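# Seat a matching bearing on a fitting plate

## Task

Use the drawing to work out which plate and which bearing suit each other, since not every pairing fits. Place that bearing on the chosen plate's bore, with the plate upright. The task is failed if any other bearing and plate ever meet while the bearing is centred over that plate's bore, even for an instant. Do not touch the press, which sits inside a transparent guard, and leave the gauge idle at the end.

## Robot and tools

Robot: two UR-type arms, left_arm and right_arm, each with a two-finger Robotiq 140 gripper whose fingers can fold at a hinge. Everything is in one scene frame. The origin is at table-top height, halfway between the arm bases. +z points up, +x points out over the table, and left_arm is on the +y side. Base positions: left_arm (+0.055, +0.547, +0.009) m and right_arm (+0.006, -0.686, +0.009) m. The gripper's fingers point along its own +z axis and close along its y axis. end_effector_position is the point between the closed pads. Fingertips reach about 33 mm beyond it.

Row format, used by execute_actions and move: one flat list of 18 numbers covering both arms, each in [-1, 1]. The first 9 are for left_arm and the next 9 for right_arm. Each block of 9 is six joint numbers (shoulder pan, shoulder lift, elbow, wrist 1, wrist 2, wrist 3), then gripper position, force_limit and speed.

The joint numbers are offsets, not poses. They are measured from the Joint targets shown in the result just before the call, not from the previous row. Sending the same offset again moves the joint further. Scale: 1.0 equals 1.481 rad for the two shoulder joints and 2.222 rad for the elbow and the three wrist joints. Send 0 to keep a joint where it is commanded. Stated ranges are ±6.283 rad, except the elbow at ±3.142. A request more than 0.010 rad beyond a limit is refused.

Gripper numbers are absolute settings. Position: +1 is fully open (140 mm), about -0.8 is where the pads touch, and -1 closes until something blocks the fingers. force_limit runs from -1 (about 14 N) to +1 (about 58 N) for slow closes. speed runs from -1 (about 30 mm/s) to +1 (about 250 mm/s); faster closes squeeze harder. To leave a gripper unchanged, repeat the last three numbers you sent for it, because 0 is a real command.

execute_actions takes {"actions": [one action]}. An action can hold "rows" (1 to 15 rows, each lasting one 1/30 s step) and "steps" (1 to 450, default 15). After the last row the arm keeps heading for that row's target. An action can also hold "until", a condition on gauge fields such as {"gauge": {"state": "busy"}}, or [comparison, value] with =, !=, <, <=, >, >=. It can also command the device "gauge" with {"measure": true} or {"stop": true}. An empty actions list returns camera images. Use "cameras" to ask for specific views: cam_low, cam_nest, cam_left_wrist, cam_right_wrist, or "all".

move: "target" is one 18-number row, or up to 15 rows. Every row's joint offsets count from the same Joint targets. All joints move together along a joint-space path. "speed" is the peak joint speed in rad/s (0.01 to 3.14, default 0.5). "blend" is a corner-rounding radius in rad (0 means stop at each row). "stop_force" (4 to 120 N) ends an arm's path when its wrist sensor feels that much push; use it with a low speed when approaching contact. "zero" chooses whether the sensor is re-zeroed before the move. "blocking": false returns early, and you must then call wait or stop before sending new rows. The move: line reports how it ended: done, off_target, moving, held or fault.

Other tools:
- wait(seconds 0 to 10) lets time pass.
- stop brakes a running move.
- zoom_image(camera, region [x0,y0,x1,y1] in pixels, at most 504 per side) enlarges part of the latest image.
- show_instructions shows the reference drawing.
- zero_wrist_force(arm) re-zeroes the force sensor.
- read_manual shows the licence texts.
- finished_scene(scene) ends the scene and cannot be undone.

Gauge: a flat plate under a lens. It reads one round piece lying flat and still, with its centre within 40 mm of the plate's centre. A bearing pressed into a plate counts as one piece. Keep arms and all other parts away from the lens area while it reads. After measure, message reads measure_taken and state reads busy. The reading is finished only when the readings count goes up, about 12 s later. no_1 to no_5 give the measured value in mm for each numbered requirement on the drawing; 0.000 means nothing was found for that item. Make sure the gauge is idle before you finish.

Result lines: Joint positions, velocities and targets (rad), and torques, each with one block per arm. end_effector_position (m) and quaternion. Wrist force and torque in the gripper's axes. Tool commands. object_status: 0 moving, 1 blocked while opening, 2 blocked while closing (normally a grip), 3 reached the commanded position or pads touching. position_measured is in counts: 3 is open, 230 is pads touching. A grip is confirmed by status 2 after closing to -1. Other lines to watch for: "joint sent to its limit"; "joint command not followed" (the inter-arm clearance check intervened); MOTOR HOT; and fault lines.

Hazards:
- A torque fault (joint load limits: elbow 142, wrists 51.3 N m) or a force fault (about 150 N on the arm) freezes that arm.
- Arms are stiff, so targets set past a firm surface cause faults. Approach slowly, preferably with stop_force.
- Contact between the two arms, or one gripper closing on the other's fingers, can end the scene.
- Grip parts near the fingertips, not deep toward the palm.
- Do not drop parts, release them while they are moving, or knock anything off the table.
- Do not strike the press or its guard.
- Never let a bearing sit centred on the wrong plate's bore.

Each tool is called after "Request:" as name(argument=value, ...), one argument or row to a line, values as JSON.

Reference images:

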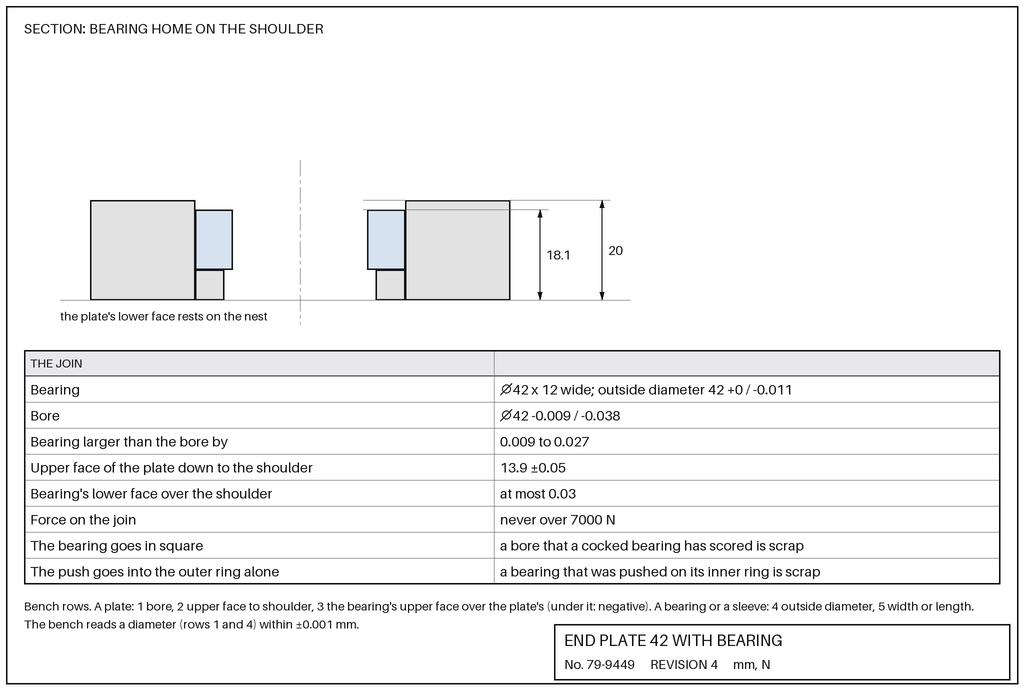

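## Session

Request:
execute_actions(
  actions=[],
)

Scene clock: 0.00 s.
left_arm: end_effector_position=(+0.4852, +0.5954, +0.3566) position_measured=3 object_status=3 end_effector_quat_wxyz=(-0.182, +0.750, +0.546, +0.325) | right_arm: end_effector_position=(+1.1291, -0.4232, +0.1184) position_measured=3 object_status=3 end_effector_quat_wxyz=(-0.101, +0.742, +0.308, +0.586)
Joint positions: left_arm=[-0.952 -2.182 2.247 -1.192 -0.928 0.78] | right_arm=[-0.083 -0.691 1.67 -3.75 -0.94 -3.59]
Joint velocities: within noise
Joint torques (N m): no reading
Wrist force (N): no reading
Wrist torque (N m): no reading
Wrist force, peak (N): no reading
Joint targets: left_arm=[-0.952 -2.182 2.247 -1.192 -0.928 0.780] | right_arm=[-0.083 -0.691 1.670 -3.750 -0.940 -3.590]
Tool commands: left_gripper/position=+1.0 left_gripper/force_limit=+1.0 left_gripper/speed=+1.0 right_gripper/position=+1.0 right_gripper/force_limit=+1.0 right_gripper/speed=+1.0
gauge: message=nothing_yet readings=0 no_1=0.000 no_2=0.000 no_3=0.000 no_4=0.000 no_5=0.000
camera_calibration:
cam_left_wrist: T_world_to_cam=[[0.942186, -0.327369, 0.0715221, -0.275455], [-0.27704, -0.881085, -0.383326, 0.792036], [0.188506, 0.34135, -0.92084, 0.212955], [0, 0, 0, 1]] pos_world=[0.438812, 0.534983, 0.519406]
cam_right_wrist: T_world_to_cam=[[0.575291, -0.790732, 0.209244, -1.00049], [-0.369091, -0.479247, -0.7963, 0.315515], [0.729939, 0.380875, -0.567559, -0.411602], [0, 0, 0, 1]] pos_world=[0.992472, -0.483141, 0.226983]

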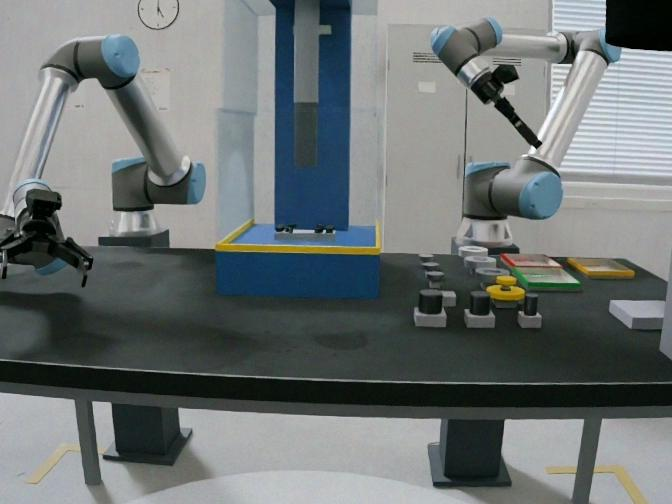

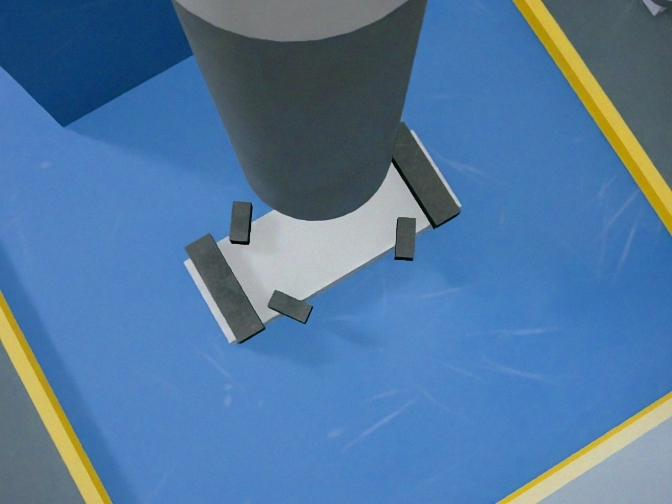

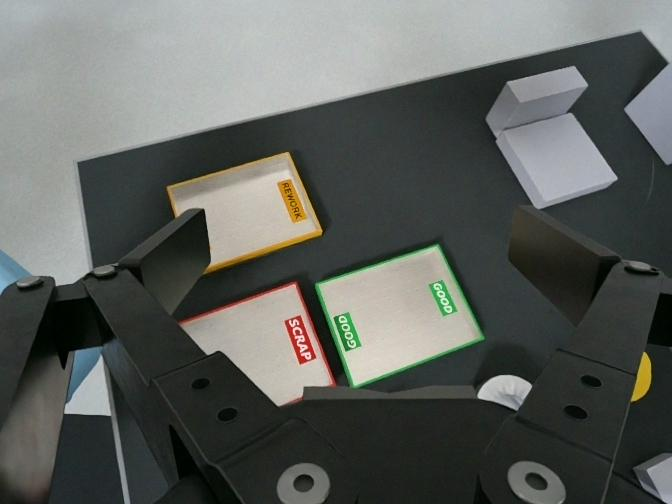

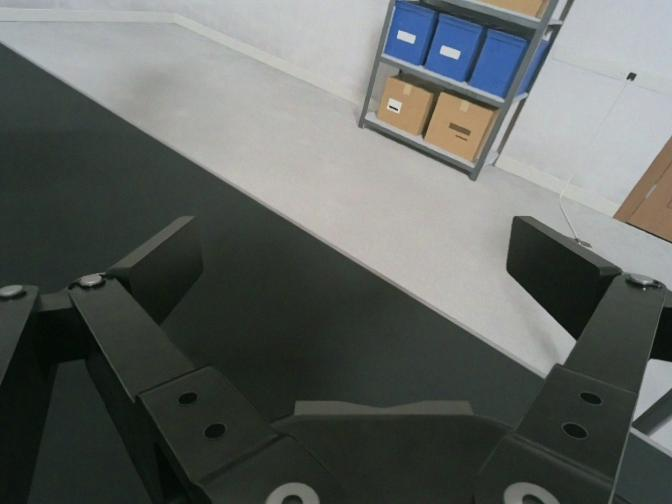

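Request:
move(
  target=[0.287,0.2606,-0.1665,-0.2066,-0.2889,0.8258,0.3,-0.5,0,0,0,0,0,0,0,1,1,1],
  speed=1.0,
  cameras=["cam_left_wrist"],
)

Request:
zoom_image(
  camera="cam_left_wrist",
  region=[260, 40, 460, 210],
)

Request:
zoom_image(
  camera="cam_left_wrist",
  region=[260, 180, 460, 380],
)

Scene clock: 26.83 s.
left_arm: end_effector_position=(+0.6204, +0.4200, +0.3998) position_measured=91 object_status=3 end_effector_quat_wxyz=(-0.001, +1.000, +0.000, +0.000) | right_arm: end_effector_position=(+1.1291, -0.4232, +0.1184) position_measured=3 object_status=3 end_effector_quat_wxyz=(-0.101, +0.742, +0.308, +0.586)
Joint positions: left_arm=[-0.527 -1.796 1.877 -1.651 -1.569 2.615] | right_arm=[-0.083 -0.691 1.67 -3.75 -0.94 -3.59]
Joint torques (N m): left_arm=[16.64 -19.96 -53.87 -8.35 -3.6 3.41] | right_arm=[0.3 -98.13 -31.83 -4.35 0.69 -0.06]
Wrist force (N): left_arm=[-0.2 0.8 -0.2] | right_arm=[-0.2 -0.3 -0.1]
Wrist torque (N m): left_arm=[0.08 0.30 -0.28] | right_arm=[-0.07 0.03 -0.01]
Wrist force, peak (N): left_arm=[1.3 1.2 -0.7] | right_arm=[0.3 -0.4 -0.1]
Joint targets: left_arm=[-0.527 -1.796 1.877 -1.651 -1.570 2.615] | right_arm=[-0.083 -0.691 1.670 -3.750 -0.940 -3.590]
gauge: message=nothing_yet readings=0 no_1=0.000 no_2=0.000 no_3=0.000 no_4=0.000 no_5=0.000
move: done
camera_calibration:
cam_left_wrist: T_world_to_cam=[[-0.000700151, -0.999856, -0.0169618, 0.439445], [-0.934381, -0.00538895, 0.356235, 0.435886], [-0.356275, 0.0160982, -0.934242, 0.766982], [0, 0, 0, 1]] pos_world=[0.680848, 0.429383, 0.568723]
Images, in order (width x height): cam_left_wrist 672x504.

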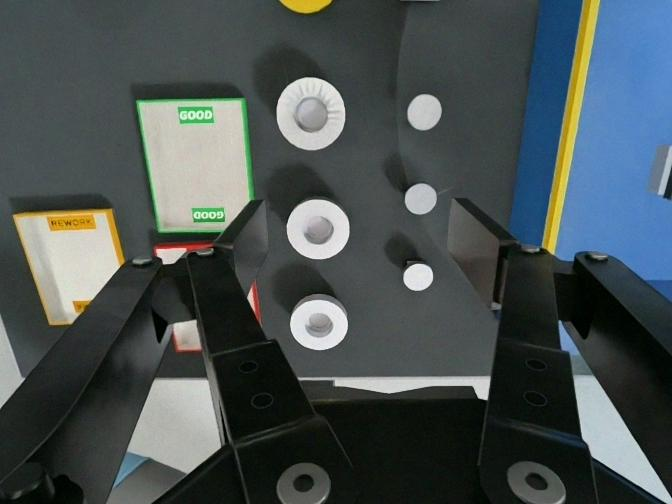

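Scaled by 2.520 from the camera's 672x504 image, which has a finer 960x720 frame.

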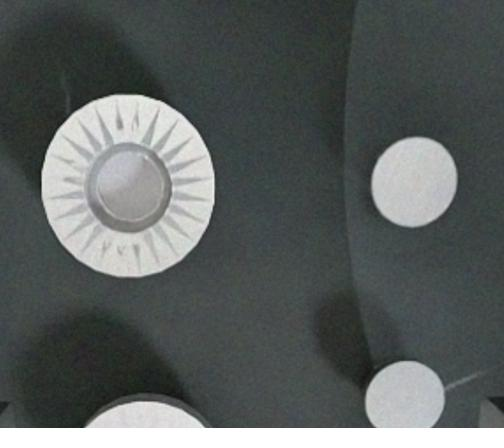

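Scaled by 2.520 from the camera's 672x504 image, which has a finer 960x720 frame.

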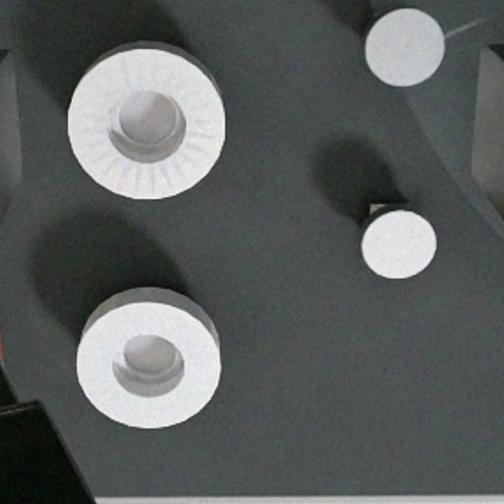

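Request:
move(
  target=[
    [-0.0629,0.1975,0.1192,-0.2512,0,-0.0421,0.3,-0.5,-1,0,0,0,0,0,0,1,1,1],
    [-0.0629,0.2508,0.1424,-0.3099,0,-0.0421,0.3,-0.5,-1,0,0,0,0,0,0,1,1,1],
    [-0.0629,0.2508,0.1424,-0.3099,0,-0.0421,-1,-0.5,-1,0,0,0,0,0,0,1,1,1],
    [-0.0629,0.1681,0.1016,-0.214,0,-0.0421,-1,-0.5,-1,0,0,0,0,0,0,1,1,1],
    [0.3828,0.4489,-0.102,-0.1976,0,0.255,-1,-0.5,-1,0,0,0,0,0,0,1,1,1],
  ],
  speed=[0.8,0.25,0.2,0.3,0.8],
  blend=[0.03,0,0,0.04,0],
  cameras=["cam_left_wrist"],
)

Scene clock: 71.63 s.
left_arm: end_effector_position=(+0.9242, +0.7564, +0.1197) position_measured=168 object_status=2 end_effector_quat_wxyz=(-0.001, +1.000, +0.000, +0.000) | right_arm: end_effector_position=(+1.1291, -0.4232, +0.1184) position_measured=3 object_status=3 end_effector_quat_wxyz=(-0.101, +0.742, +0.308, +0.586)
Joint positions: left_arm=[0.04 -1.131 1.651 -2.09 -1.57 3.182] | right_arm=[-0.083 -0.691 1.67 -3.75 -0.94 -3.59]
Joint torques (N m): left_arm=[13.88 -77.95 -48.42 -2.98 -0.4 3.64] | right_arm=[-0.07 -97.67 -34.23 -4.84 0.75 -0.49]
Wrist force (N): left_arm=[0.2 0.8 1.0] | right_arm=[0.1 0.2 0.1]
Wrist torque (N m): left_arm=[-0.07 0.38 -0.29] | right_arm=[0.03 -0.02 -0.01]
Wrist force, peak (N): left_arm=[-2.4 -1.5 -12.8] | right_arm=[-0.2 -0.2 -0.6]
Joint targets: left_arm=[0.040 -1.131 1.651 -2.090 -1.570 3.182] | right_arm=[-0.083 -0.691 1.670 -3.750 -0.940 -3.590]
gauge: message=nothing_yet readings=0 no_1=0.000 no_2=0.000 no_3=0.000 no_4=0.000 no_5=0.000
move: done
camera_calibration:
cam_left_wrist: T_world_to_cam=[[-0.000500489, -0.99986, -0.0167167, 0.770993], [-0.93438, -0.00548818, 0.356235, 0.821514], [-0.356277, 0.015798, -0.934247, 0.60839], [0, 0, 0, 1]] pos_world=[0.984748, 0.765783, 0.288623]
Images, in order (width x height): cam_left_wrist 672x504.

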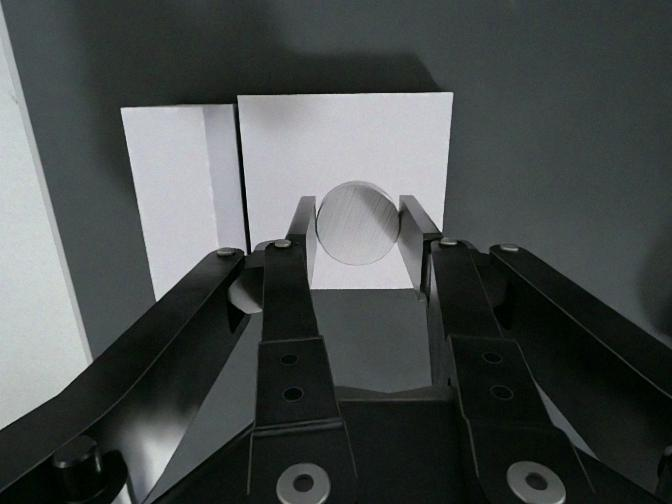

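Request:
move(
  target=[
    [0,0.0317,0.0171,-0.0382,0,0,-1,-0.5,-1,0,0,0,0,0,0,1,1,1],
    [0,0.0409,0.0208,-0.048,0,0,-1,-0.5,-1,0,0,0,0,0,0,1,1,1],
  ],
  speed=[0.15,0.012],
  stop_force=5,
)

Request:
move(
  target=[
    [0,0,0,0,0,0,0.3,-0.5,-1,0,0,0,0,0,0,1,1,1],
    [0,-0.0347,-0.0183,0.0414,0,0,0.3,-0.5,-1,0,0,0,0,0,0,1,1,1],
    [-0.2633,-0.0347,-0.0183,0.0414,0,0,0.3,-0.5,-1,0,0,0,0,0,0,1,1,1],
  ],
  speed=[0.2,0.25,0.8],
  blend=[0,0.04,0],
)

Request:
execute_actions(
  actions=[
    {"gauge":{"measure":true},"steps":400,"until":{"gauge":{"readings":[">=",1]}}},
  ],
)

Scene clock: 93.90 s.
left_arm: end_effector_position=(+0.9242, +0.7566, +0.0609) position_measured=168 object_status=2 end_effector_quat_wxyz=(-0.001, +1.000, +0.000, +0.000) | right_arm: end_effector_position=(+1.1291, -0.4232, +0.1184) position_measured=3 object_status=3 end_effector_quat_wxyz=(-0.101, +0.742, +0.308, +0.586)
Joint positions: left_arm=[0.04 -1.079 1.691 -2.183 -1.57 3.182] | right_arm=[-0.083 -0.691 1.67 -3.75 -0.94 -3.59]
Joint torques (N m): left_arm=[16.31 -101.86 -43.38 -2.43 2.86 3.69] | right_arm=[0.94 -97.81 -34.36 -5.25 0.75 -0.54]
Wrist force (N): left_arm=[1.8 0.8 -1.7] | right_arm=[-0.2 0.3 -0.1]
Wrist torque (N m): left_arm=[-0.05 0.32 -0.27] | right_arm=[0.06 0.04 -0.01]
Wrist force, peak (N): left_arm=[-5.1 1.5 -16.2] | right_arm=[-0.5 0.2 0.1]
Joint targets: left_arm=[0.040 -1.079 1.691 -2.183 -1.570 3.182] | right_arm=[-0.083 -0.691 1.670 -3.750 -0.940 -3.590]
gauge: message=nothing_yet readings=0 no_1=0.000 no_2=0.000 no_3=0.000 no_4=0.000 no_5=0.000
move: contact (left_arm); path passed 1 of 2 targets; left_arm: the wrist 1 is farthest, 0.014 rad from its target

Scene clock: 97.27 s.
left_arm: end_effector_position=(+0.9387, +0.4106, +0.1195) position_measured=91 object_status=3 end_effector_quat_wxyz=(-0.001, +0.981, -0.194, +0.000) | right_arm: end_effector_position=(+1.1291, -0.4232, +0.1184) position_measured=3 object_status=3 end_effector_quat_wxyz=(-0.101, +0.742, +0.308, +0.586)
Joint positions: left_arm=[-0.35 -1.131 1.651 -2.091 -1.57 3.182] | right_arm=[-0.083 -0.691 1.67 -3.75 -0.94 -3.59]
Joint torques (N m): left_arm=[-13.89 -101.78 -46.11 -3.29 2.87 3.65] | right_arm=[-0.04 -94.48 -33.87 -5.28 0.48 -0.27]
Wrist force (N): left_arm=[0.5 1.0 0.2] | right_arm=[0.0 0.1 0.0]
Wrist torque (N m): left_arm=[0.00 0.25 -0.26] | right_arm=[0.03 0.00 0.00]
Wrist force, peak (N): left_arm=[2.3 7.5 0.2] | right_arm=[-0.3 -0.3 0.1]
Joint targets: left_arm=[-0.350 -1.131 1.651 -2.091 -1.570 3.182] | right_arm=[-0.083 -0.691 1.670 -3.750 -0.940 -3.590]
gauge: message=nothing_yet readings=0 no_1=0.000 no_2=0.000 no_3=0.000 no_4=0.000 no_5=0.000
move: done

Scene clock: 109.47 s.
left_arm: end_effector_position=(+0.9387, +0.4104, +0.1194) position_measured=91 object_status=3 end_effector_quat_wxyz=(-0.001, +0.981, -0.194, +0.000) | right_arm: end_effector_position=(+1.1291, -0.4232, +0.1184) position_measured=3 object_status=3 end_effector_quat_wxyz=(-0.101, +0.742, +0.308, +0.586)
Joint positions: left_arm=[-0.35 -1.131 1.651 -2.091 -1.57 3.182] | right_arm=[-0.083 -0.691 1.67 -3.75 -0.94 -3.59]
Joint torques (N m): left_arm=[-15.18 -81.65 -39.86 -6.22 2.08 2.56] | right_arm=[0.17 -97.72 -33.86 -5.43 0.63 -0.53]
Wrist force (N): left_arm=[0.3 1.2 0.3] | right_arm=[0.2 0.0 0.2]
Wrist torque (N m): left_arm=[0.05 0.31 -0.26] | right_arm=[-0.01 -0.04 0.00]
Wrist force, peak (N): left_arm=[0.6 1.5 0.2] | right_arm=[0.0 -0.5 -0.3]
Joint targets: left_arm=[-0.350 -1.131 1.651 -2.091 -1.570 3.182] | right_arm=[-0.083 -0.691 1.670 -3.750 -0.940 -3.590]
Tool commands: left_gripper/position=+0.3 left_gripper/force_limit=-0.5 left_gripper/speed=-1.0 right_gripper/position=+1.0 right_gripper/force_limit=+1.0 right_gripper/speed=+1.0
gauge: message=measure_taken readings=1 no_1=0.000 no_2=0.000 no_3=0.000 no_4=41.998 no_5=12.000

Request:
move(
  target=[
    [0.2633,0,0,0,0,0,0.3,-0.5,-1,0,0,0,0,0,0,1,1,1],
    [0.2633,0.0351,0.018,-0.0414,0,0,0.3,-0.5,-1,0,0,0,0,0,0,1,1,1],
    [0.2633,0.0351,0.018,-0.0414,0,0,-1,-0.5,-1,0,0,0,0,0,0,1,1,1],
    [0.2633,0,0,0,0,0,-1,-0.5,-1,0,0,0,0,0,0,1,1,1],
    [0.136,-0.1128,0.137,-0.0617,0,-0.0851,-1,-0.5,-1,0,0,0,0,0,0,1,1,1],
    [0.136,-0.0808,0.1499,-0.0959,0,-0.0851,-1,-0.5,-1,0,0,0,0,0,0,1,1,1],
  ],
  speed=[0.8,0.25,0.2,0.3,0.5,0.2],
  blend=[0.03,0,0,0.04,0.03,0],
  cameras=["cam_left_wrist"],
)

Request:
move(
  target=[0,0.0148,0.0048,-0.0147,0,0,-1,-0.5,-1,0,0,0,0,0,0,1,1,1],
  speed=0.015,
  stop_force=5,
)

Scene clock: 161.80 s.
left_arm: end_effector_position=(+0.8101, +0.6106, +0.0481) position_measured=168 object_status=2 end_effector_quat_wxyz=(-0.001, +1.000, +0.000, +0.000) | right_arm: end_effector_position=(+1.1291, -0.4232, +0.1184) position_measured=3 object_status=3 end_effector_quat_wxyz=(-0.101, +0.742, +0.308, +0.586)
Joint positions: left_arm=[-0.148 -1.251 1.984 -2.304 -1.57 2.993] | right_arm=[-0.083 -0.691 1.67 -3.75 -0.94 -3.59]
Joint torques (N m): left_arm=[-15.24 -59.16 -30.09 -8.51 -1.7 -4.2] | right_arm=[-0.06 -96.96 -35.86 -6.31 0.48 -0.16]
Wrist force (N): left_arm=[1.2 0.7 0.8] | right_arm=[0.1 0.1 0.0]
Wrist torque (N m): left_arm=[-0.04 0.08 -0.03] | right_arm=[0.03 -0.02 -0.01]
Wrist force, peak (N): left_arm=[-2.7 1.3 -9.2] | right_arm=[-0.2 -0.5 0.2]
Joint targets: left_arm=[-0.148 -1.250 1.984 -2.304 -1.570 2.993] | right_arm=[-0.083 -0.691 1.670 -3.750 -0.940 -3.590]
gauge: message=measure_taken readings=1 no_1=0.000 no_2=0.000 no_3=0.000 no_4=41.998 no_5=12.000
move: done
camera_calibration:
cam_left_wrist: T_world_to_cam=[[0.0000369389, -0.99986, -0.0167062, 0.62349], [-0.93438, -0.00598658, 0.356229, 0.739916], [-0.356279, 0.0155968, -0.934249, 0.503277], [0, 0, 0, 1]] pos_world=[0.870647, 0.619983, 0.217023]
Images, in order (width x height): cam_left_wrist 672x504.

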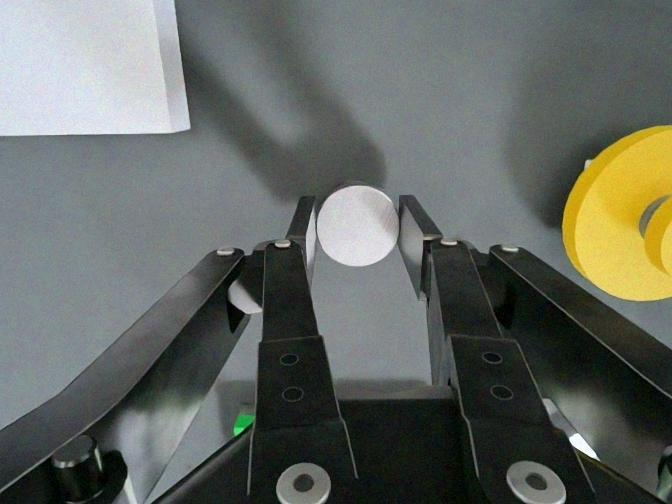

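Scene clock: 164.63 s.
left_arm: end_effector_position=(+0.8102, +0.6106, +0.0357) position_measured=168 object_status=2 end_effector_quat_wxyz=(-0.001, +1.000, +0.000, +0.000) | right_arm: end_effector_position=(+1.1291, -0.4232, +0.1184) position_measured=3 object_status=3 end_effector_quat_wxyz=(-0.101, +0.742, +0.308, +0.586)
Joint positions: left_arm=[-0.148 -1.235 1.991 -2.326 -1.57 2.993] | right_arm=[-0.083 -0.691 1.67 -3.75 -0.94 -3.59]
Joint torques (N m): left_arm=[-14 -86.94 -42.14 -4.25 -1.78 -4.11] | right_arm=[-1.73 -97.83 -35.11 -5.97 0.52 -0.24]
Wrist force (N): left_arm=[0.8 0.6 0.6] | right_arm=[0.1 -0.2 0.1]
Wrist torque (N m): left_arm=[-0.06 0.17 -0.05] | right_arm=[-0.04 -0.02 0.00]
Wrist force, peak (N): left_arm=[-2.3 -0.2 -15.1] | right_arm=[0.4 -0.1 0.3]
Joint targets: left_arm=[-0.148 -1.235 1.991 -2.326 -1.570 2.993] | right_arm=[-0.083 -0.691 1.670 -3.750 -0.940 -3.590]
gauge: message=measure_taken readings=1 no_1=0.000 no_2=0.000 no_3=0.000 no_4=41.998 no_5=12.000
move: contact (left_arm); left_arm: the wrist 1 is farthest, 0.011 rad from its target

Request:
move(
  target=[
    [0,0,0,0,0,0,0.3,-0.5,-1,0,0,0,0,0,0,1,1,1],
    [0,-0.0419,-0.016,0.0445,0,0,0.3,-0.5,-1,0,0,0,0,0,0,1,1,1],
    [-0.1835,-0.2278,0.0903,0.0612,0,-0.122,0.43,-0.5,0,0,0,0,0,0,0,1,1,1],
  ],
  speed=[0.2,0.25,0.8],
  blend=[0,0.03,0],
  cameras=["cam_left_wrist"],
)

Scene clock: 178.63 s.
left_arm: end_effector_position=(+0.6598, +0.4679, +0.1303) position_measured=75 object_status=3 end_effector_quat_wxyz=(+0.000, +1.000, +0.000, +0.001) | right_arm: end_effector_position=(+1.1291, -0.4232, +0.1184) position_measured=3 object_status=3 end_effector_quat_wxyz=(-0.101, +0.742, +0.308, +0.586)
Joint positions: left_arm=[-0.42 -1.573 2.192 -2.19 -1.57 2.722] | right_arm=[-0.083 -0.691 1.67 -3.75 -0.94 -3.59]
Joint torques (N m): left_arm=[-14.16 -58.73 -33.37 -3.05 -1.76 -4.27] | right_arm=[-0.15 -96.77 -36.47 -5.87 0.51 -0.35]
Wrist force (N): left_arm=[0.7 1.0 -0.5] | right_arm=[0.2 0.2 0.0]
Wrist torque (N m): left_arm=[0.06 0.12 -0.21] | right_arm=[0.05 -0.03 -0.01]
Wrist force, peak (N): left_arm=[4.7 -4.0 0.3] | right_arm=[0.1 0.4 0.4]
Joint targets: left_arm=[-0.420 -1.573 2.192 -2.190 -1.570 2.722] | right_arm=[-0.083 -0.691 1.670 -3.750 -0.940 -3.590]
gauge: message=measure_taken readings=1 no_1=0.000 no_2=0.000 no_3=0.000 no_4=41.998 no_5=12.000
move: done
camera_calibration:
cam_left_wrist: T_world_to_cam=[[-0.000657045, -0.999866, -0.0163305, 0.482679], [-0.934763, -0.00518767, 0.355234, 0.569224], [-0.355272, 0.0154986, -0.934635, 0.528173], [0, 0, 0, 1]] pos_world=[0.720051, 0.477381, 0.299324]
Images, in order (width x height): cam_left_wrist 672x504.

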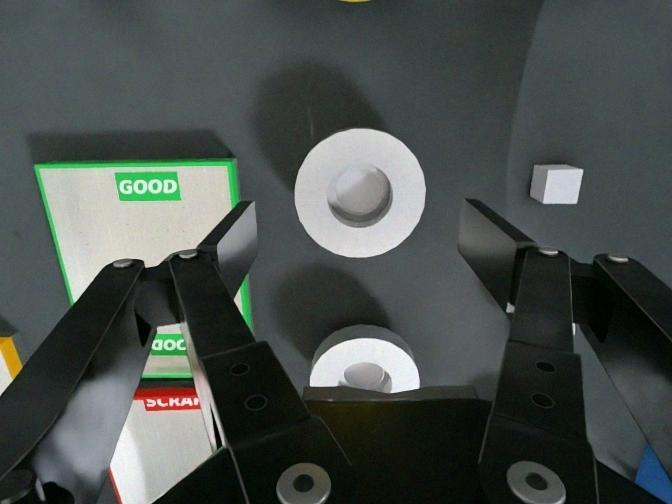

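Request:
move(
  target=[
    [-0.0022,0,0,0,0,0,0.43,0,-1,0,0,0,0,0,0,1,1,1],
    [-0.0022,0.0675,0.0295,-0.0744,0,0,0.43,0,-1,0,0,0,0,0,0,1,1,1],
    [-0.0022,0.0675,0.0295,-0.0744,0,0,-1,0,-1,0,0,0,0,0,0,1,1,1],
    [-0.0022,-0.0072,-0.0047,0.0096,0,0,-1,0,-1,0,0,0,0,0,0,1,1,1],
    [0.3118,0.2983,-0.2437,0.045,0,0.2077,-1,0,-1,0,0,0,0,0,0,1,1,1],
    [0.3118,0.3289,-0.2273,0.0081,0,0.2077,-1,0,-1,0,0,0,0,0,0,1,1,1],
  ],
  speed=[0.2,0.25,0.2,0.25,0.7,0.2],
  blend=[0,0,0,0.03,0.03,0],
  cameras=["cam_left_wrist"],
)

Request:
move(
  target=[0,0.0115,0.0048,-0.0125,0,0,-1,0,-1,0,0,0,0,0,0,1,1,1],
  speed=0.015,
  stop_force=8,
)

Scene clock: 219.23 s.
left_arm: end_effector_position=(+0.9242, +0.7579, +0.0681) position_measured=105 object_status=2 end_effector_quat_wxyz=(-0.001, +1.000, +0.000, +0.000) | right_arm: end_effector_position=(+1.1291, -0.4232, +0.1184) position_measured=3 object_status=3 end_effector_quat_wxyz=(-0.101, +0.742, +0.308, +0.586)
Joint positions: left_arm=[0.042 -1.086 1.687 -2.172 -1.57 3.183] | right_arm=[-0.083 -0.691 1.67 -3.75 -0.94 -3.59]
Joint torques (N m): left_arm=[15.86 -80.39 -35.08 -8.6 -2.31 3.65] | right_arm=[0.36 -97.04 -37.01 -6.12 0.34 -0.16]
Wrist force (N): left_arm=[0.5 0.7 2.8] | right_arm=[-0.2 0.0 0.0]
Wrist torque (N m): left_arm=[-0.05 0.32 -0.26] | right_arm=[0.00 0.04 -0.01]
Wrist force, peak (N): left_arm=[-6.2 -2.6 -23.3] | right_arm=[0.6 0.1 0.0]
Joint targets: left_arm=[0.042 -1.086 1.687 -2.172 -1.570 3.183] | right_arm=[-0.083 -0.691 1.670 -3.750 -0.940 -3.590]
gauge: message=measure_taken readings=1 no_1=0.000 no_2=0.000 no_3=0.000 no_4=41.998 no_5=12.000
move: done
camera_calibration:
cam_left_wrist: T_world_to_cam=[[-0.000270675, -0.999861, -0.0166949, 0.771399], [-0.934526, -0.00568873, 0.35585, 0.8402], [-0.355895, 0.0156982, -0.934394, 0.55986], [0, 0, 0, 1]] pos_world=[0.984649, 0.767283, 0.237023]
Images, in order (width x height): cam_left_wrist 672x504.

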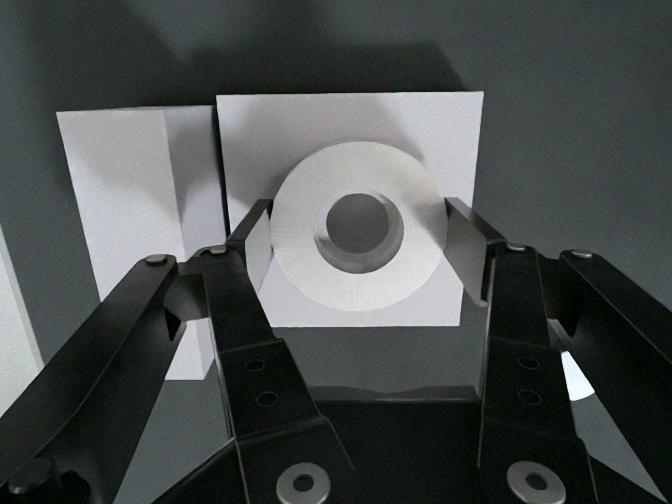

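Scene clock: 221.40 s.
left_arm: end_effector_position=(+0.9243, +0.7579, +0.0585) position_measured=105 object_status=2 end_effector_quat_wxyz=(-0.001, +1.000, +0.000, +0.000) | right_arm: end_effector_position=(+1.1291, -0.4232, +0.1184) position_measured=3 object_status=3 end_effector_quat_wxyz=(-0.101, +0.742, +0.308, +0.586)
Joint positions: left_arm=[0.042 -1.077 1.692 -2.187 -1.57 3.183] | right_arm=[-0.083 -0.691 1.67 -3.75 -0.94 -3.59]
Joint torques (N m): left_arm=[11.54 -91.24 -41.29 -3.15 -2.33 3.54] | right_arm=[-1.41 -97.33 -37.26 -6.02 0.49 -0.18]
Wrist force (N): left_arm=[-4.9 0.8 -14.2] | right_arm=[0.3 -0.1 -0.3]
Wrist torque (N m): left_arm=[-0.13 0.22 -0.26] | right_arm=[-0.02 -0.06 -0.01]
Wrist force, peak (N): left_arm=[-15.7 3.2 -32.2] | right_arm=[0.3 -0.3 -0.1]
Joint targets: left_arm=[0.042 -1.077 1.692 -2.187 -1.570 3.183] | right_arm=[-0.083 -0.691 1.670 -3.750 -0.940 -3.590]
gauge: message=measure_taken readings=1 no_1=0.000 no_2=0.000 no_3=0.000 no_4=41.998 no_5=12.000
move: contact (left_arm); left_arm: the wrist 1 is farthest, 0.013 rad from its target

Request:
move(
  target=[
    [0,0,0,0,0,0,0.45,-0.5,-1,0,0,0,0,0,0,1,1,1],
    [0,-0.0366,-0.019,0.0433,0,0,0.45,-0.5,-1,0,0,0,0,0,0,1,1,1],
    [-0.2646,-0.0366,-0.019,0.0433,0,0,0.3,-0.5,-1,0,0,0,0,0,0,1,1,1],
  ],
  speed=[0.2,0.2,0.8],
  blend=[0,0.03,0],
)

Request:
execute_actions(
  actions=[
    {"gauge":{"measure":true},"steps":400,"until":{"gauge":{"readings":[">=",2]}}},
  ],
)

Scene clock: 233.90 s.
left_arm: end_effector_position=(+0.9390, +0.4098, +0.1200) position_measured=91 object_status=0 end_effector_quat_wxyz=(-0.001, +0.981, -0.195, +0.000) | right_arm: end_effector_position=(+1.1291, -0.4232, +0.1184) position_measured=3 object_status=3 end_effector_quat_wxyz=(-0.101, +0.742, +0.308, +0.586)
Joint positions: left_arm=[-0.35 -1.131 1.65 -2.091 -1.57 3.183] | right_arm=[-0.083 -0.691 1.67 -3.75 -0.94 -3.59]
Joint torques (N m): left_arm=[-14.6 -96.86 -44.04 -3.7 -2.05 3.2] | right_arm=[-0.14 -98.7 -37.4 -5.88 0.47 -0.54]
Wrist force (N): left_arm=[0.3 1.0 -0.1] | right_arm=[0.1 0.1 -0.1]
Wrist torque (N m): left_arm=[0.00 0.29 -0.27] | right_arm=[0.01 0.00 -0.01]
Wrist force, peak (N): left_arm=[-4.9 0.6 -14.1] | right_arm=[-0.1 -0.1 -0.5]
Joint targets: left_arm=[-0.350 -1.131 1.650 -2.091 -1.570 3.183] | right_arm=[-0.083 -0.691 1.670 -3.750 -0.940 -3.590]
gauge: message=measure_taken readings=1 no_1=0.000 no_2=0.000 no_3=0.000 no_4=41.998 no_5=12.000
move: done

Scene clock: 246.10 s.
left_arm: end_effector_position=(+0.9390, +0.4098, +0.1199) position_measured=91 object_status=3 end_effector_quat_wxyz=(-0.001, +0.981, -0.195, +0.000) | right_arm: end_effector_position=(+1.1291, -0.4232, +0.1184) position_measured=3 object_status=3 end_effector_quat_wxyz=(-0.101, +0.742, +0.308, +0.586)
Joint positions: left_arm=[-0.35 -1.131 1.65 -2.091 -1.57 3.183] | right_arm=[-0.083 -0.691 1.67 -3.75 -0.94 -3.59]
Joint torques (N m): left_arm=[-14.75 -80.96 -35.41 -6.22 -1.91 3.23] | right_arm=[-0.06 -97.07 -38.02 -5.91 0.46 -0.14]
Wrist force (N): left_arm=[0.4 1.1 -0.1] | right_arm=[0.3 -0.1 0.2]
Wrist torque (N m): left_arm=[0.02 0.27 -0.27] | right_arm=[-0.03 -0.06 -0.01]
Wrist force, peak (N): left_arm=[0.3 1.6 0.2] | right_arm=[-0.3 -0.5 0.2]
Joint targets: left_arm=[-0.350 -1.131 1.650 -2.091 -1.570 3.183] | right_arm=[-0.083 -0.691 1.670 -3.750 -0.940 -3.590]
Tool commands: left_gripper/position=+0.3 left_gripper/force_limit=-0.5 left_gripper/speed=-1.0 right_gripper/position=+1.0 right_gripper/force_limit=+1.0 right_gripper/speed=+1.0
gauge: message=measure_taken readings=2 no_1=41.953 no_2=13.899 no_3=0.000 no_4=0.000 no_5=0.000

Request:
move(
  target=[
    [0.2647,0,0,0,0,0,0.43,0,-0.5,0,0,0,0,0,0,1,1,1],
    [0.2647,0.0361,0.0188,-0.0425,0,0,0.43,0,-0.5,0,0,0,0,0,0,1,1,1],
    [0.2647,0.0361,0.0188,-0.0425,0,0,-1,0,-1,0,0,0,0,0,0,1,1,1],
    [0.2647,0,0,0,0,0,-1,0,-1,0,0,0,0,0,0,1,1,1],
    [-0.0493,-0.3057,0.2392,-0.035,0,-0.2075,-1,0,-1,0,0,0,0,0,0,1,1,1],
    [-0.0493,-0.2416,0.2694,-0.1079,0,-0.2075,-1,0,-1,0,0,0,0,0,0,1,1,1],
  ],
  speed=[0.8,0.25,0.2,0.25,0.7,0.25],
  blend=[0,0,0,0.03,0.03,0],
  cameras=["cam_left_wrist"],
)

Request:
move(
  target=[0,0.0203,0.0068,-0.0203,0,0,-1,0,-1,0,0,0,0,0,0,1,1,1],
  speed=0.025,
  stop_force=8,
)

Scene clock: 280.20 s.
left_arm: end_effector_position=(+0.6595, +0.4661, +0.0661) position_measured=105 object_status=2 end_effector_quat_wxyz=(-0.001, +1.000, -0.002, +0.000) | right_arm: end_effector_position=(+1.1291, -0.4232, +0.1184) position_measured=3 object_status=3 end_effector_quat_wxyz=(-0.101, +0.742, +0.308, +0.586)
Joint positions: left_arm=[-0.423 -1.489 2.249 -2.33 -1.57 2.722] | right_arm=[-0.083 -0.691 1.67 -3.75 -0.94 -3.59]
Joint torques (N m): left_arm=[-13.91 -38.34 -31.09 -8.87 -1.3 -4.33] | right_arm=[-0.08 -96.06 -39.45 -5.75 0.41 -0.27]
Wrist force (N): left_arm=[0.7 1.3 1.9] | right_arm=[0.1 0.0 0.1]
Wrist torque (N m): left_arm=[0.14 0.17 -0.20] | right_arm=[-0.01 -0.02 -0.01]
Wrist force, peak (N): left_arm=[-6.9 6.1 -16.8] | right_arm=[0.5 -0.3 0.3]
Joint targets: left_arm=[-0.423 -1.489 2.249 -2.330 -1.570 2.722] | right_arm=[-0.083 -0.691 1.670 -3.750 -0.940 -3.590]
gauge: message=measure_taken readings=2 no_1=41.953 no_2=13.899 no_3=0.000 no_4=0.000 no_5=0.000
move: done
camera_calibration:
cam_left_wrist: T_world_to_cam=[[-0.00422824, -0.999852, -0.0166957, 0.482177], [-0.934522, -0.0019909, 0.355899, 0.590114], [-0.35588, 0.0171073, -0.934375, 0.467686], [0, 0, 0, 1]] pos_world=[0.719954, 0.475279, 0.235023]
Images, in order (width x height): cam_left_wrist 672x504.

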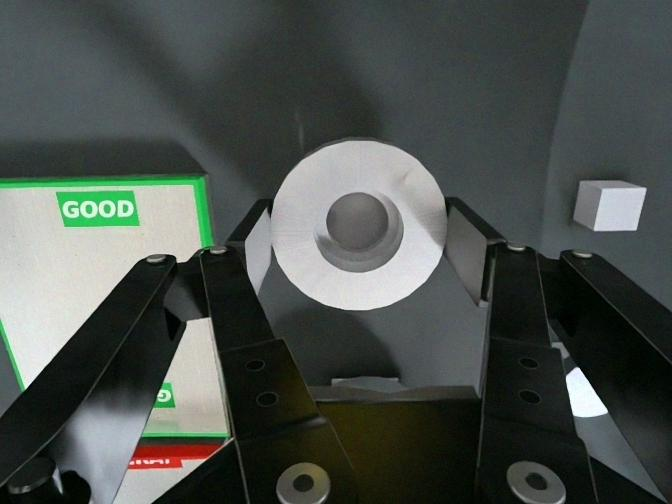

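Scene clock: 282.33 s.
left_arm: end_effector_position=(+0.6596, +0.4660, +0.0562) position_measured=105 object_status=2 end_effector_quat_wxyz=(-0.001, +1.000, -0.002, +0.000) | right_arm: end_effector_position=(+1.1291, -0.4232, +0.1184) position_measured=3 object_status=3 end_effector_quat_wxyz=(-0.101, +0.742, +0.308, +0.586)
Joint positions: left_arm=[-0.423 -1.474 2.256 -2.352 -1.57 2.722] | right_arm=[-0.083 -0.691 1.67 -3.75 -0.94 -3.59]
Joint torques (N m): left_arm=[-14.51 -63.79 -38.3 -3.5 -1.17 -4.26] | right_arm=[-1.79 -96.05 -39.48 -6.05 0.79 -0.34]
Wrist force (N): left_arm=[1.1 1.3 -0.3] | right_arm=[0.1 0.0 0.2]
Wrist torque (N m): left_arm=[0.02 0.21 -0.21] | right_arm=[-0.01 -0.02 -0.01]
Wrist force, peak (N): left_arm=[-16.2 -5.2 -46.3] | right_arm=[0.3 -0.2 0.2]
Joint targets: left_arm=[-0.423 -1.474 2.256 -2.352 -1.570 2.722] | right_arm=[-0.083 -0.691 1.670 -3.750 -0.940 -3.590]
gauge: message=measure_taken readings=2 no_1=41.953 no_2=13.899 no_3=0.000 no_4=0.000 no_5=0.000
move: contact (left_arm); left_arm: the wrist 1 is farthest, 0.023 rad from its target

Request:
move(
  target=[
    [0,0,0,0,0,0,0.43,-0.5,-1,0,0,0,0,0,0,1,1,1],
    [0,-0.0752,-0.034,0.0841,0,0,0.43,-0.5,-1,0,0,0,0,0,0,1,1,1],
    [-0.0979,-0.2547,0.0738,0.0956,0,-0.0668,0.43,-0.5,0,0,0,0,0,0,0,1,1,1],
  ],
  speed=[0.2,0.25,0.8],
  blend=[0,0.03,0],
  cameras=["cam_left_wrist"],
)

Scene clock: 311.90 s.
left_arm: end_effector_position=(+0.5131, +0.4616, +0.1302) position_measured=75 object_status=3 end_effector_quat_wxyz=(+0.000, +1.000, +0.000, +0.001) | right_arm: end_effector_position=(+1.1291, -0.4232, +0.1184) position_measured=3 object_status=3 end_effector_quat_wxyz=(-0.101, +0.742, +0.308, +0.586)
Joint positions: left_arm=[-0.568 -1.851 2.42 -2.14 -1.57 2.574] | right_arm=[-0.083 -0.691 1.67 -3.75 -0.94 -3.59]
Joint torques (N m): left_arm=[-14.7 -34.59 -34.32 -3.05 -1.51 -4] | right_arm=[-0.6 -98.14 -39.63 -6.05 0.53 -0.37]
Wrist force (N): left_arm=[0.4 0.8 -1.1] | right_arm=[0.2 -0.2 -0.2]
Wrist torque (N m): left_arm=[-0.06 0.21 -0.07] | right_arm=[-0.04 -0.03 -0.01]
Wrist force, peak (N): left_arm=[4.7 0.7 -1.4] | right_arm=[0.4 -0.1 0.4]
Joint targets: left_arm=[-0.568 -1.852 2.420 -2.140 -1.570 2.574] | right_arm=[-0.083 -0.691 1.670 -3.750 -0.940 -3.590]
gauge: message=measure_taken readings=2 no_1=41.953 no_2=13.899 no_3=0.000 no_4=0.000 no_5=0.000
move: done
camera_calibration:
cam_left_wrist: T_world_to_cam=[[-0.00080675, -0.999869, -0.0161672, 0.476319], [-0.934829, -0.00498686, 0.355063, 0.432092], [-0.355097, 0.0154, -0.934703, 0.476026], [0, 0, 0, 1]] pos_world=[0.573352, 0.47108, 0.299224]
Images, in order (width x height): cam_left_wrist 672x504.

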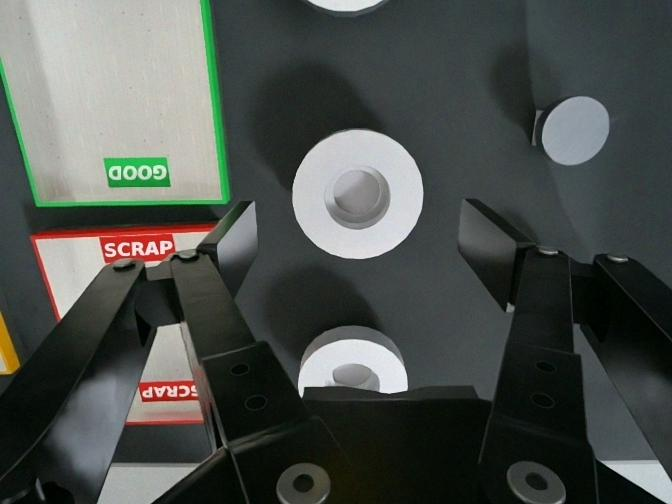

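Request:
move(
  target=[
    [0,0,0,0,0,0,0.43,0,-1,0,0,0,0,0,0,1,1,1],
    [0,0.0819,0.0374,-0.0919,0,0,0.43,0,-1,0,0,0,0,0,0,1,1,1],
    [0,0.0819,0.0374,-0.0919,0,0,-1,0,-1,0,0,0,0,0,0,1,1,1],
    [0,-0.0085,-0.0055,0.0115,0,0,-1,0,-1,0,0,0,0,0,0,1,1,1],
    [0.4118,0.4867,-0.3464,0.0225,0,0.2743,-1,0,-1,0,0,0,0,0,0,1,1,1],
    [0.4118,0.5173,-0.3299,-0.0144,0,0.2743,-1,0,-1,0,0,0,0,0,0,1,1,1],
  ],
  speed=[0.2,0.25,0.2,0.25,0.7,0.2],
  blend=[0,0,0,0.03,0.03,0],
  cameras=["cam_left_wrist"],
)

Request:
move(
  target=[0,0.0115,0.0048,-0.0125,0,0,-1,0,-1,0,0,0,0,0,0,1,1,1],
  speed=0.012,
  stop_force=8,
)

Request:
move(
  target=[
    [0,0,0,0,0,0,0.45,-0.5,-1,0,0,0,0,0,0,1,1,1],
    [0,-0.0366,-0.019,0.0433,0,0,0.45,-0.5,-1,0,0,0,0,0,0,1,1,1],
    [-0.2646,-0.0366,-0.019,0.0433,0,0,0.3,-0.5,-1,0,0,0,0,0,0,1,1,1],
  ],
  speed=[0.2,0.2,0.8],
  blend=[0,0.03,0],
)

Request:
execute_actions(
  actions=[
    {"gauge":{"measure":true},"steps":400,"until":{"gauge":{"readings":[">=",3]}}},
  ],
)

Scene clock: 350.90 s.
left_arm: end_effector_position=(+0.9239, +0.7578, +0.0675) position_measured=105 object_status=2 end_effector_quat_wxyz=(-0.001, +1.000, +0.000, +0.000) | right_arm: end_effector_position=(+1.1291, -0.4232, +0.1184) position_measured=3 object_status=3 end_effector_quat_wxyz=(-0.101, +0.742, +0.308, +0.586)
Joint positions: left_arm=[0.042 -1.085 1.687 -2.172 -1.57 3.183] | right_arm=[-0.083 -0.691 1.67 -3.75 -0.94 -3.59]
Joint torques (N m): left_arm=[16.98 -79.85 -35.64 -8.59 -2.1 3.72] | right_arm=[-0.29 -96.65 -41.62 -5.86 0.82 -0.31]
Wrist force (N): left_arm=[0.3 0.8 2.5] | right_arm=[0.1 -0.3 0.1]
Wrist torque (N m): left_arm=[-0.02 0.35 -0.26] | right_arm=[-0.06 -0.01 -0.01]
Wrist force, peak (N): left_arm=[-6.8 -4.5 -26.6] | right_arm=[0.3 -0.5 -0.2]
Joint targets: left_arm=[0.042 -1.085 1.687 -2.172 -1.570 3.183] | right_arm=[-0.083 -0.691 1.670 -3.750 -0.940 -3.590]
gauge: message=measure_taken readings=2 no_1=41.953 no_2=13.899 no_3=0.000 no_4=0.000 no_5=0.000
move: done
camera_calibration:
cam_left_wrist: T_world_to_cam=[[-0.000288308, -0.999861, -0.0166935, 0.771406], [-0.934155, -0.00568809, 0.356823, 0.839627], [-0.356868, 0.0156972, -0.934023, 0.560097], [0, 0, 0, 1]] pos_world=[0.984445, 0.767283, 0.236423]
Images, in order (width x height): cam_left_wrist 672x504.

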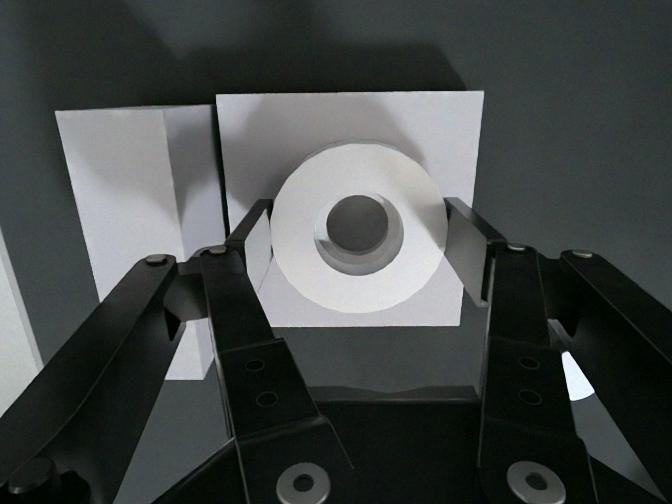

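Scene clock: 353.27 s.
left_arm: end_effector_position=(+0.9239, +0.7579, +0.0583) position_measured=105 object_status=2 end_effector_quat_wxyz=(-0.001, +1.000, +0.000, +0.000) | right_arm: end_effector_position=(+1.1291, -0.4232, +0.1184) position_measured=3 object_status=3 end_effector_quat_wxyz=(-0.101, +0.742, +0.308, +0.586)
Joint positions: left_arm=[0.042 -1.077 1.692 -2.186 -1.57 3.183] | right_arm=[-0.083 -0.691 1.67 -3.75 -0.94 -3.59]
Joint torques (N m): left_arm=[11.81 -92.27 -40.98 -2.77 -1.99 3.33] | right_arm=[0.67 -98.61 -40.32 -5.97 0.63 -0.38]
Wrist force (N): left_arm=[-3.6 0.5 -13.1] | right_arm=[0.2 0.0 -0.1]
Wrist torque (N m): left_arm=[-0.27 0.27 -0.23] | right_arm=[0.01 -0.04 -0.01]
Wrist force, peak (N): left_arm=[-11.5 2.4 -26.5] | right_arm=[0.5 0.2 0.2]
Joint targets: left_arm=[0.042 -1.077 1.692 -2.186 -1.570 3.183] | right_arm=[-0.083 -0.691 1.670 -3.750 -0.940 -3.590]
gauge: message=measure_taken readings=2 no_1=41.953 no_2=13.899 no_3=0.000 no_4=0.000 no_5=0.000
move: contact (left_arm); left_arm: the wrist 1 is farthest, 0.014 rad from its target

Scene clock: 356.50 s.
left_arm: end_effector_position=(+0.9386, +0.4100, +0.1198) position_measured=91 object_status=0 end_effector_quat_wxyz=(-0.001, +0.981, -0.195, +0.000) | right_arm: end_effector_position=(+1.1291, -0.4232, +0.1184) position_measured=3 object_status=3 end_effector_quat_wxyz=(-0.101, +0.742, +0.308, +0.586)
Joint positions: left_arm=[-0.35 -1.131 1.65 -2.09 -1.57 3.183] | right_arm=[-0.083 -0.691 1.67 -3.75 -0.94 -3.59]
Joint torques (N m): left_arm=[-15.15 -97.04 -43.92 -3.64 -2.05 2.33] | right_arm=[-0.36 -97.66 -41.19 -5.81 0.35 -0.17]
Wrist force (N): left_arm=[0.3 1.2 0.0] | right_arm=[0.1 0.0 0.1]
Wrist torque (N m): left_arm=[0.04 0.29 -0.27] | right_arm=[-0.01 -0.02 -0.01]
Wrist force, peak (N): left_arm=[-3.5 0.9 -12.9] | right_arm=[0.4 0.1 0.5]
Joint targets: left_arm=[-0.350 -1.131 1.650 -2.090 -1.570 3.183] | right_arm=[-0.083 -0.691 1.670 -3.750 -0.940 -3.590]
gauge: message=measure_taken readings=2 no_1=41.953 no_2=13.899 no_3=0.000 no_4=0.000 no_5=0.000
move: done

Scene clock: 368.70 s.
left_arm: end_effector_position=(+0.9386, +0.4100, +0.1198) position_measured=91 object_status=3 end_effector_quat_wxyz=(-0.001, +0.981, -0.195, +0.000) | right_arm: end_effector_position=(+1.1291, -0.4232, +0.1184) position_measured=3 object_status=3 end_effector_quat_wxyz=(-0.101, +0.742, +0.308, +0.586)
Joint positions: left_arm=[-0.35 -1.131 1.65 -2.09 -1.57 3.183] | right_arm=[-0.083 -0.691 1.67 -3.75 -0.94 -3.59]
Joint torques (N m): left_arm=[-14.51 -80.18 -35.58 -6.15 -2.18 -0.21] | right_arm=[0.04 -97.36 -41.25 -6.18 0.34 -0.21]
Wrist force (N): left_arm=[0.5 1.2 0.1] | right_arm=[0.0 0.3 0.0]
Wrist torque (N m): left_arm=[0.03 0.26 -0.27] | right_arm=[0.05 -0.02 -0.01]
Wrist force, peak (N): left_arm=[0.3 1.7 -0.1] | right_arm=[0.5 0.0 0.3]
Joint targets: left_arm=[-0.350 -1.131 1.650 -2.090 -1.570 3.183] | right_arm=[-0.083 -0.691 1.670 -3.750 -0.940 -3.590]
Tool commands: left_gripper/position=+0.3 left_gripper/force_limit=-0.5 left_gripper/speed=-1.0 right_gripper/position=+1.0 right_gripper/force_limit=+1.0 right_gripper/speed=+1.0
gauge: message=measure_taken readings=3 no_1=41.984 no_2=13.900 no_3=0.000 no_4=0.000 no_5=0.000

Request:
move(
  target=[
    [0.1364,0,0,0,0,0,0.3,-1,-1,0,0,0,0,0,0,1,1,1],
    [0.1364,-0.1128,0.1374,-0.0622,0,-0.0855,0.3,-1,-1,0,0,0,0,0,0,1,1,1],
    [0.1364,-0.0702,0.1535,-0.1062,0,-0.0855,0.3,-1,-1,0,0,0,0,0,0,1,1,1],
    [0.1364,-0.0702,0.1535,-0.1062,0,-0.0855,-1,-1,-1,0,0,0,0,0,0,1,1,1],
    [0.1364,-0.1128,0.1374,-0.0622,0,-0.0855,-1,-1,-1,0,0,0,0,0,0,1,1,1],
    [0.2638,-0.0061,-0.0029,0.0071,0,-0.0003,-1,-1,-1,0,0,0,0,0,0,1,1,1],
    [0.2638,0.0175,0.011,-0.0225,0,-0.0003,-1,-1,-1,0,0,0,0,0,0,1,1,1],
  ],
  speed=[0.8,0.8,0.25,0.2,0.25,0.4,0.1],
  blend=[0.03,0.03,0,0,0.03,0,0],
  cameras=["cam_left_wrist"],
)

Request:
zoom_image(
  camera="cam_left_wrist",
  region=[260, 110, 360, 210],
)

Request:
zoom_image(
  camera="cam_left_wrist",
  region=[360, 110, 460, 210],
)

Request:
zoom_image(
  camera="cam_left_wrist",
  region=[260, 110, 450, 300],
)

Scene clock: 408.13 s.
left_arm: end_effector_position=(+0.9235, +0.7568, +0.0883) position_measured=168 object_status=2 end_effector_quat_wxyz=(-0.001, +1.000, +0.000, +0.000) | right_arm: end_effector_position=(+1.1291, -0.4232, +0.1184) position_measured=3 object_status=3 end_effector_quat_wxyz=(-0.101, +0.742, +0.308, +0.586)
Joint positions: left_arm=[0.04 -1.105 1.674 -2.139 -1.57 3.182] | right_arm=[-0.083 -0.691 1.67 -3.75 -0.94 -3.59]
Joint torques (N m): left_arm=[15.88 -76.4 -34.78 -8.16 -2.3 3.48] | right_arm=[1.56 -99.34 -41.8 -6.08 0.85 -0.28]
Wrist force (N): left_arm=[0.5 1.1 0.9] | right_arm=[0.2 -0.2 -0.2]
Wrist torque (N m): left_arm=[-0.01 0.28 -0.26] | right_arm=[-0.05 -0.04 -0.01]
Wrist force, peak (N): left_arm=[-1.6 0.6 -8.6] | right_arm=[0.5 0.1 0.4]
Joint targets: left_arm=[0.040 -1.105 1.675 -2.140 -1.570 3.182] | right_arm=[-0.083 -0.691 1.670 -3.750 -0.940 -3.590]
gauge: message=measure_taken readings=3 no_1=41.984 no_2=13.900 no_3=0.000 no_4=0.000 no_5=0.000
move: done
camera_calibration:
cam_left_wrist: T_world_to_cam=[[-0.000829549, -0.99986, -0.0167037, 0.771188], [-0.934109, -0.00518823, 0.35695, 0.831365], [-0.356987, 0.0158992, -0.933974, 0.579349], [0, 0, 0, 1]] pos_world=[0.984045, 0.766182, 0.257222]
Images, in order (width x height): cam_left_wrist 672x504.

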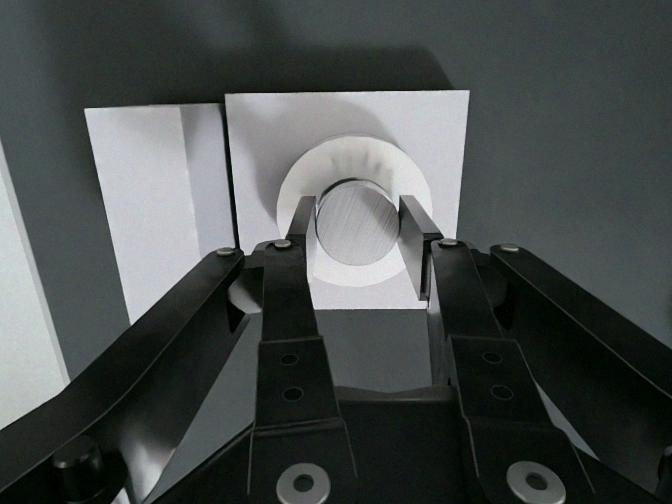

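Scaled by 5.040 from the camera's 672x504 image, which has a finer 960x720 frame.

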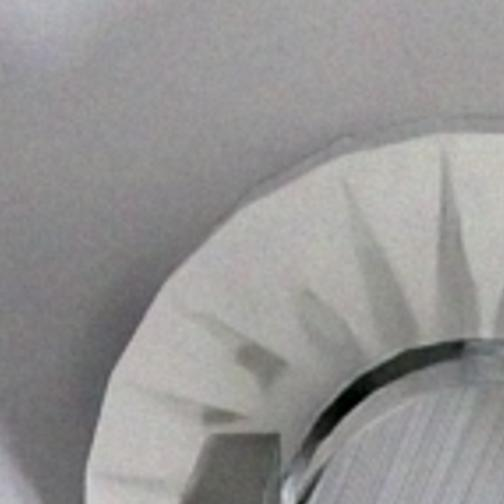

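Scaled by 5.040 from the camera's 672x504 image, which has a finer 960x720 frame.

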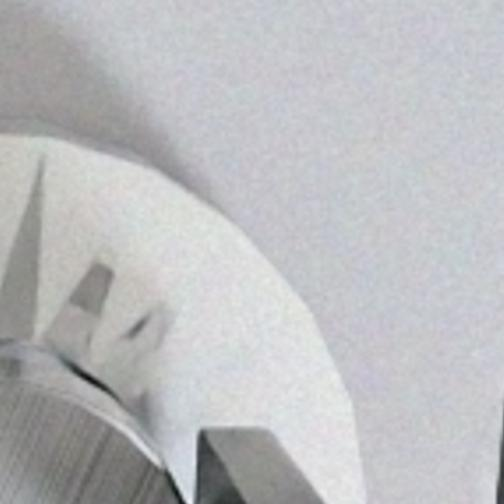

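Scaled by 2.653 from the camera's 672x504 image, which has a finer 960x720 frame.

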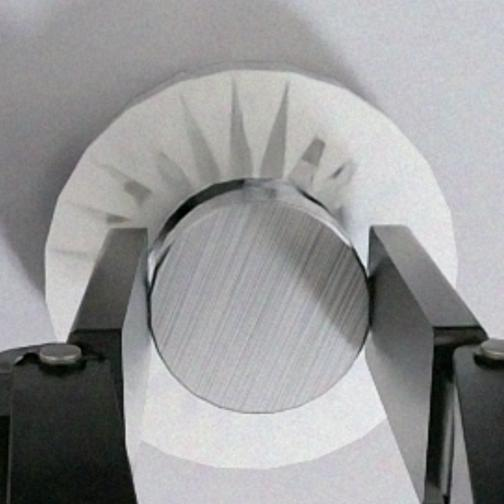

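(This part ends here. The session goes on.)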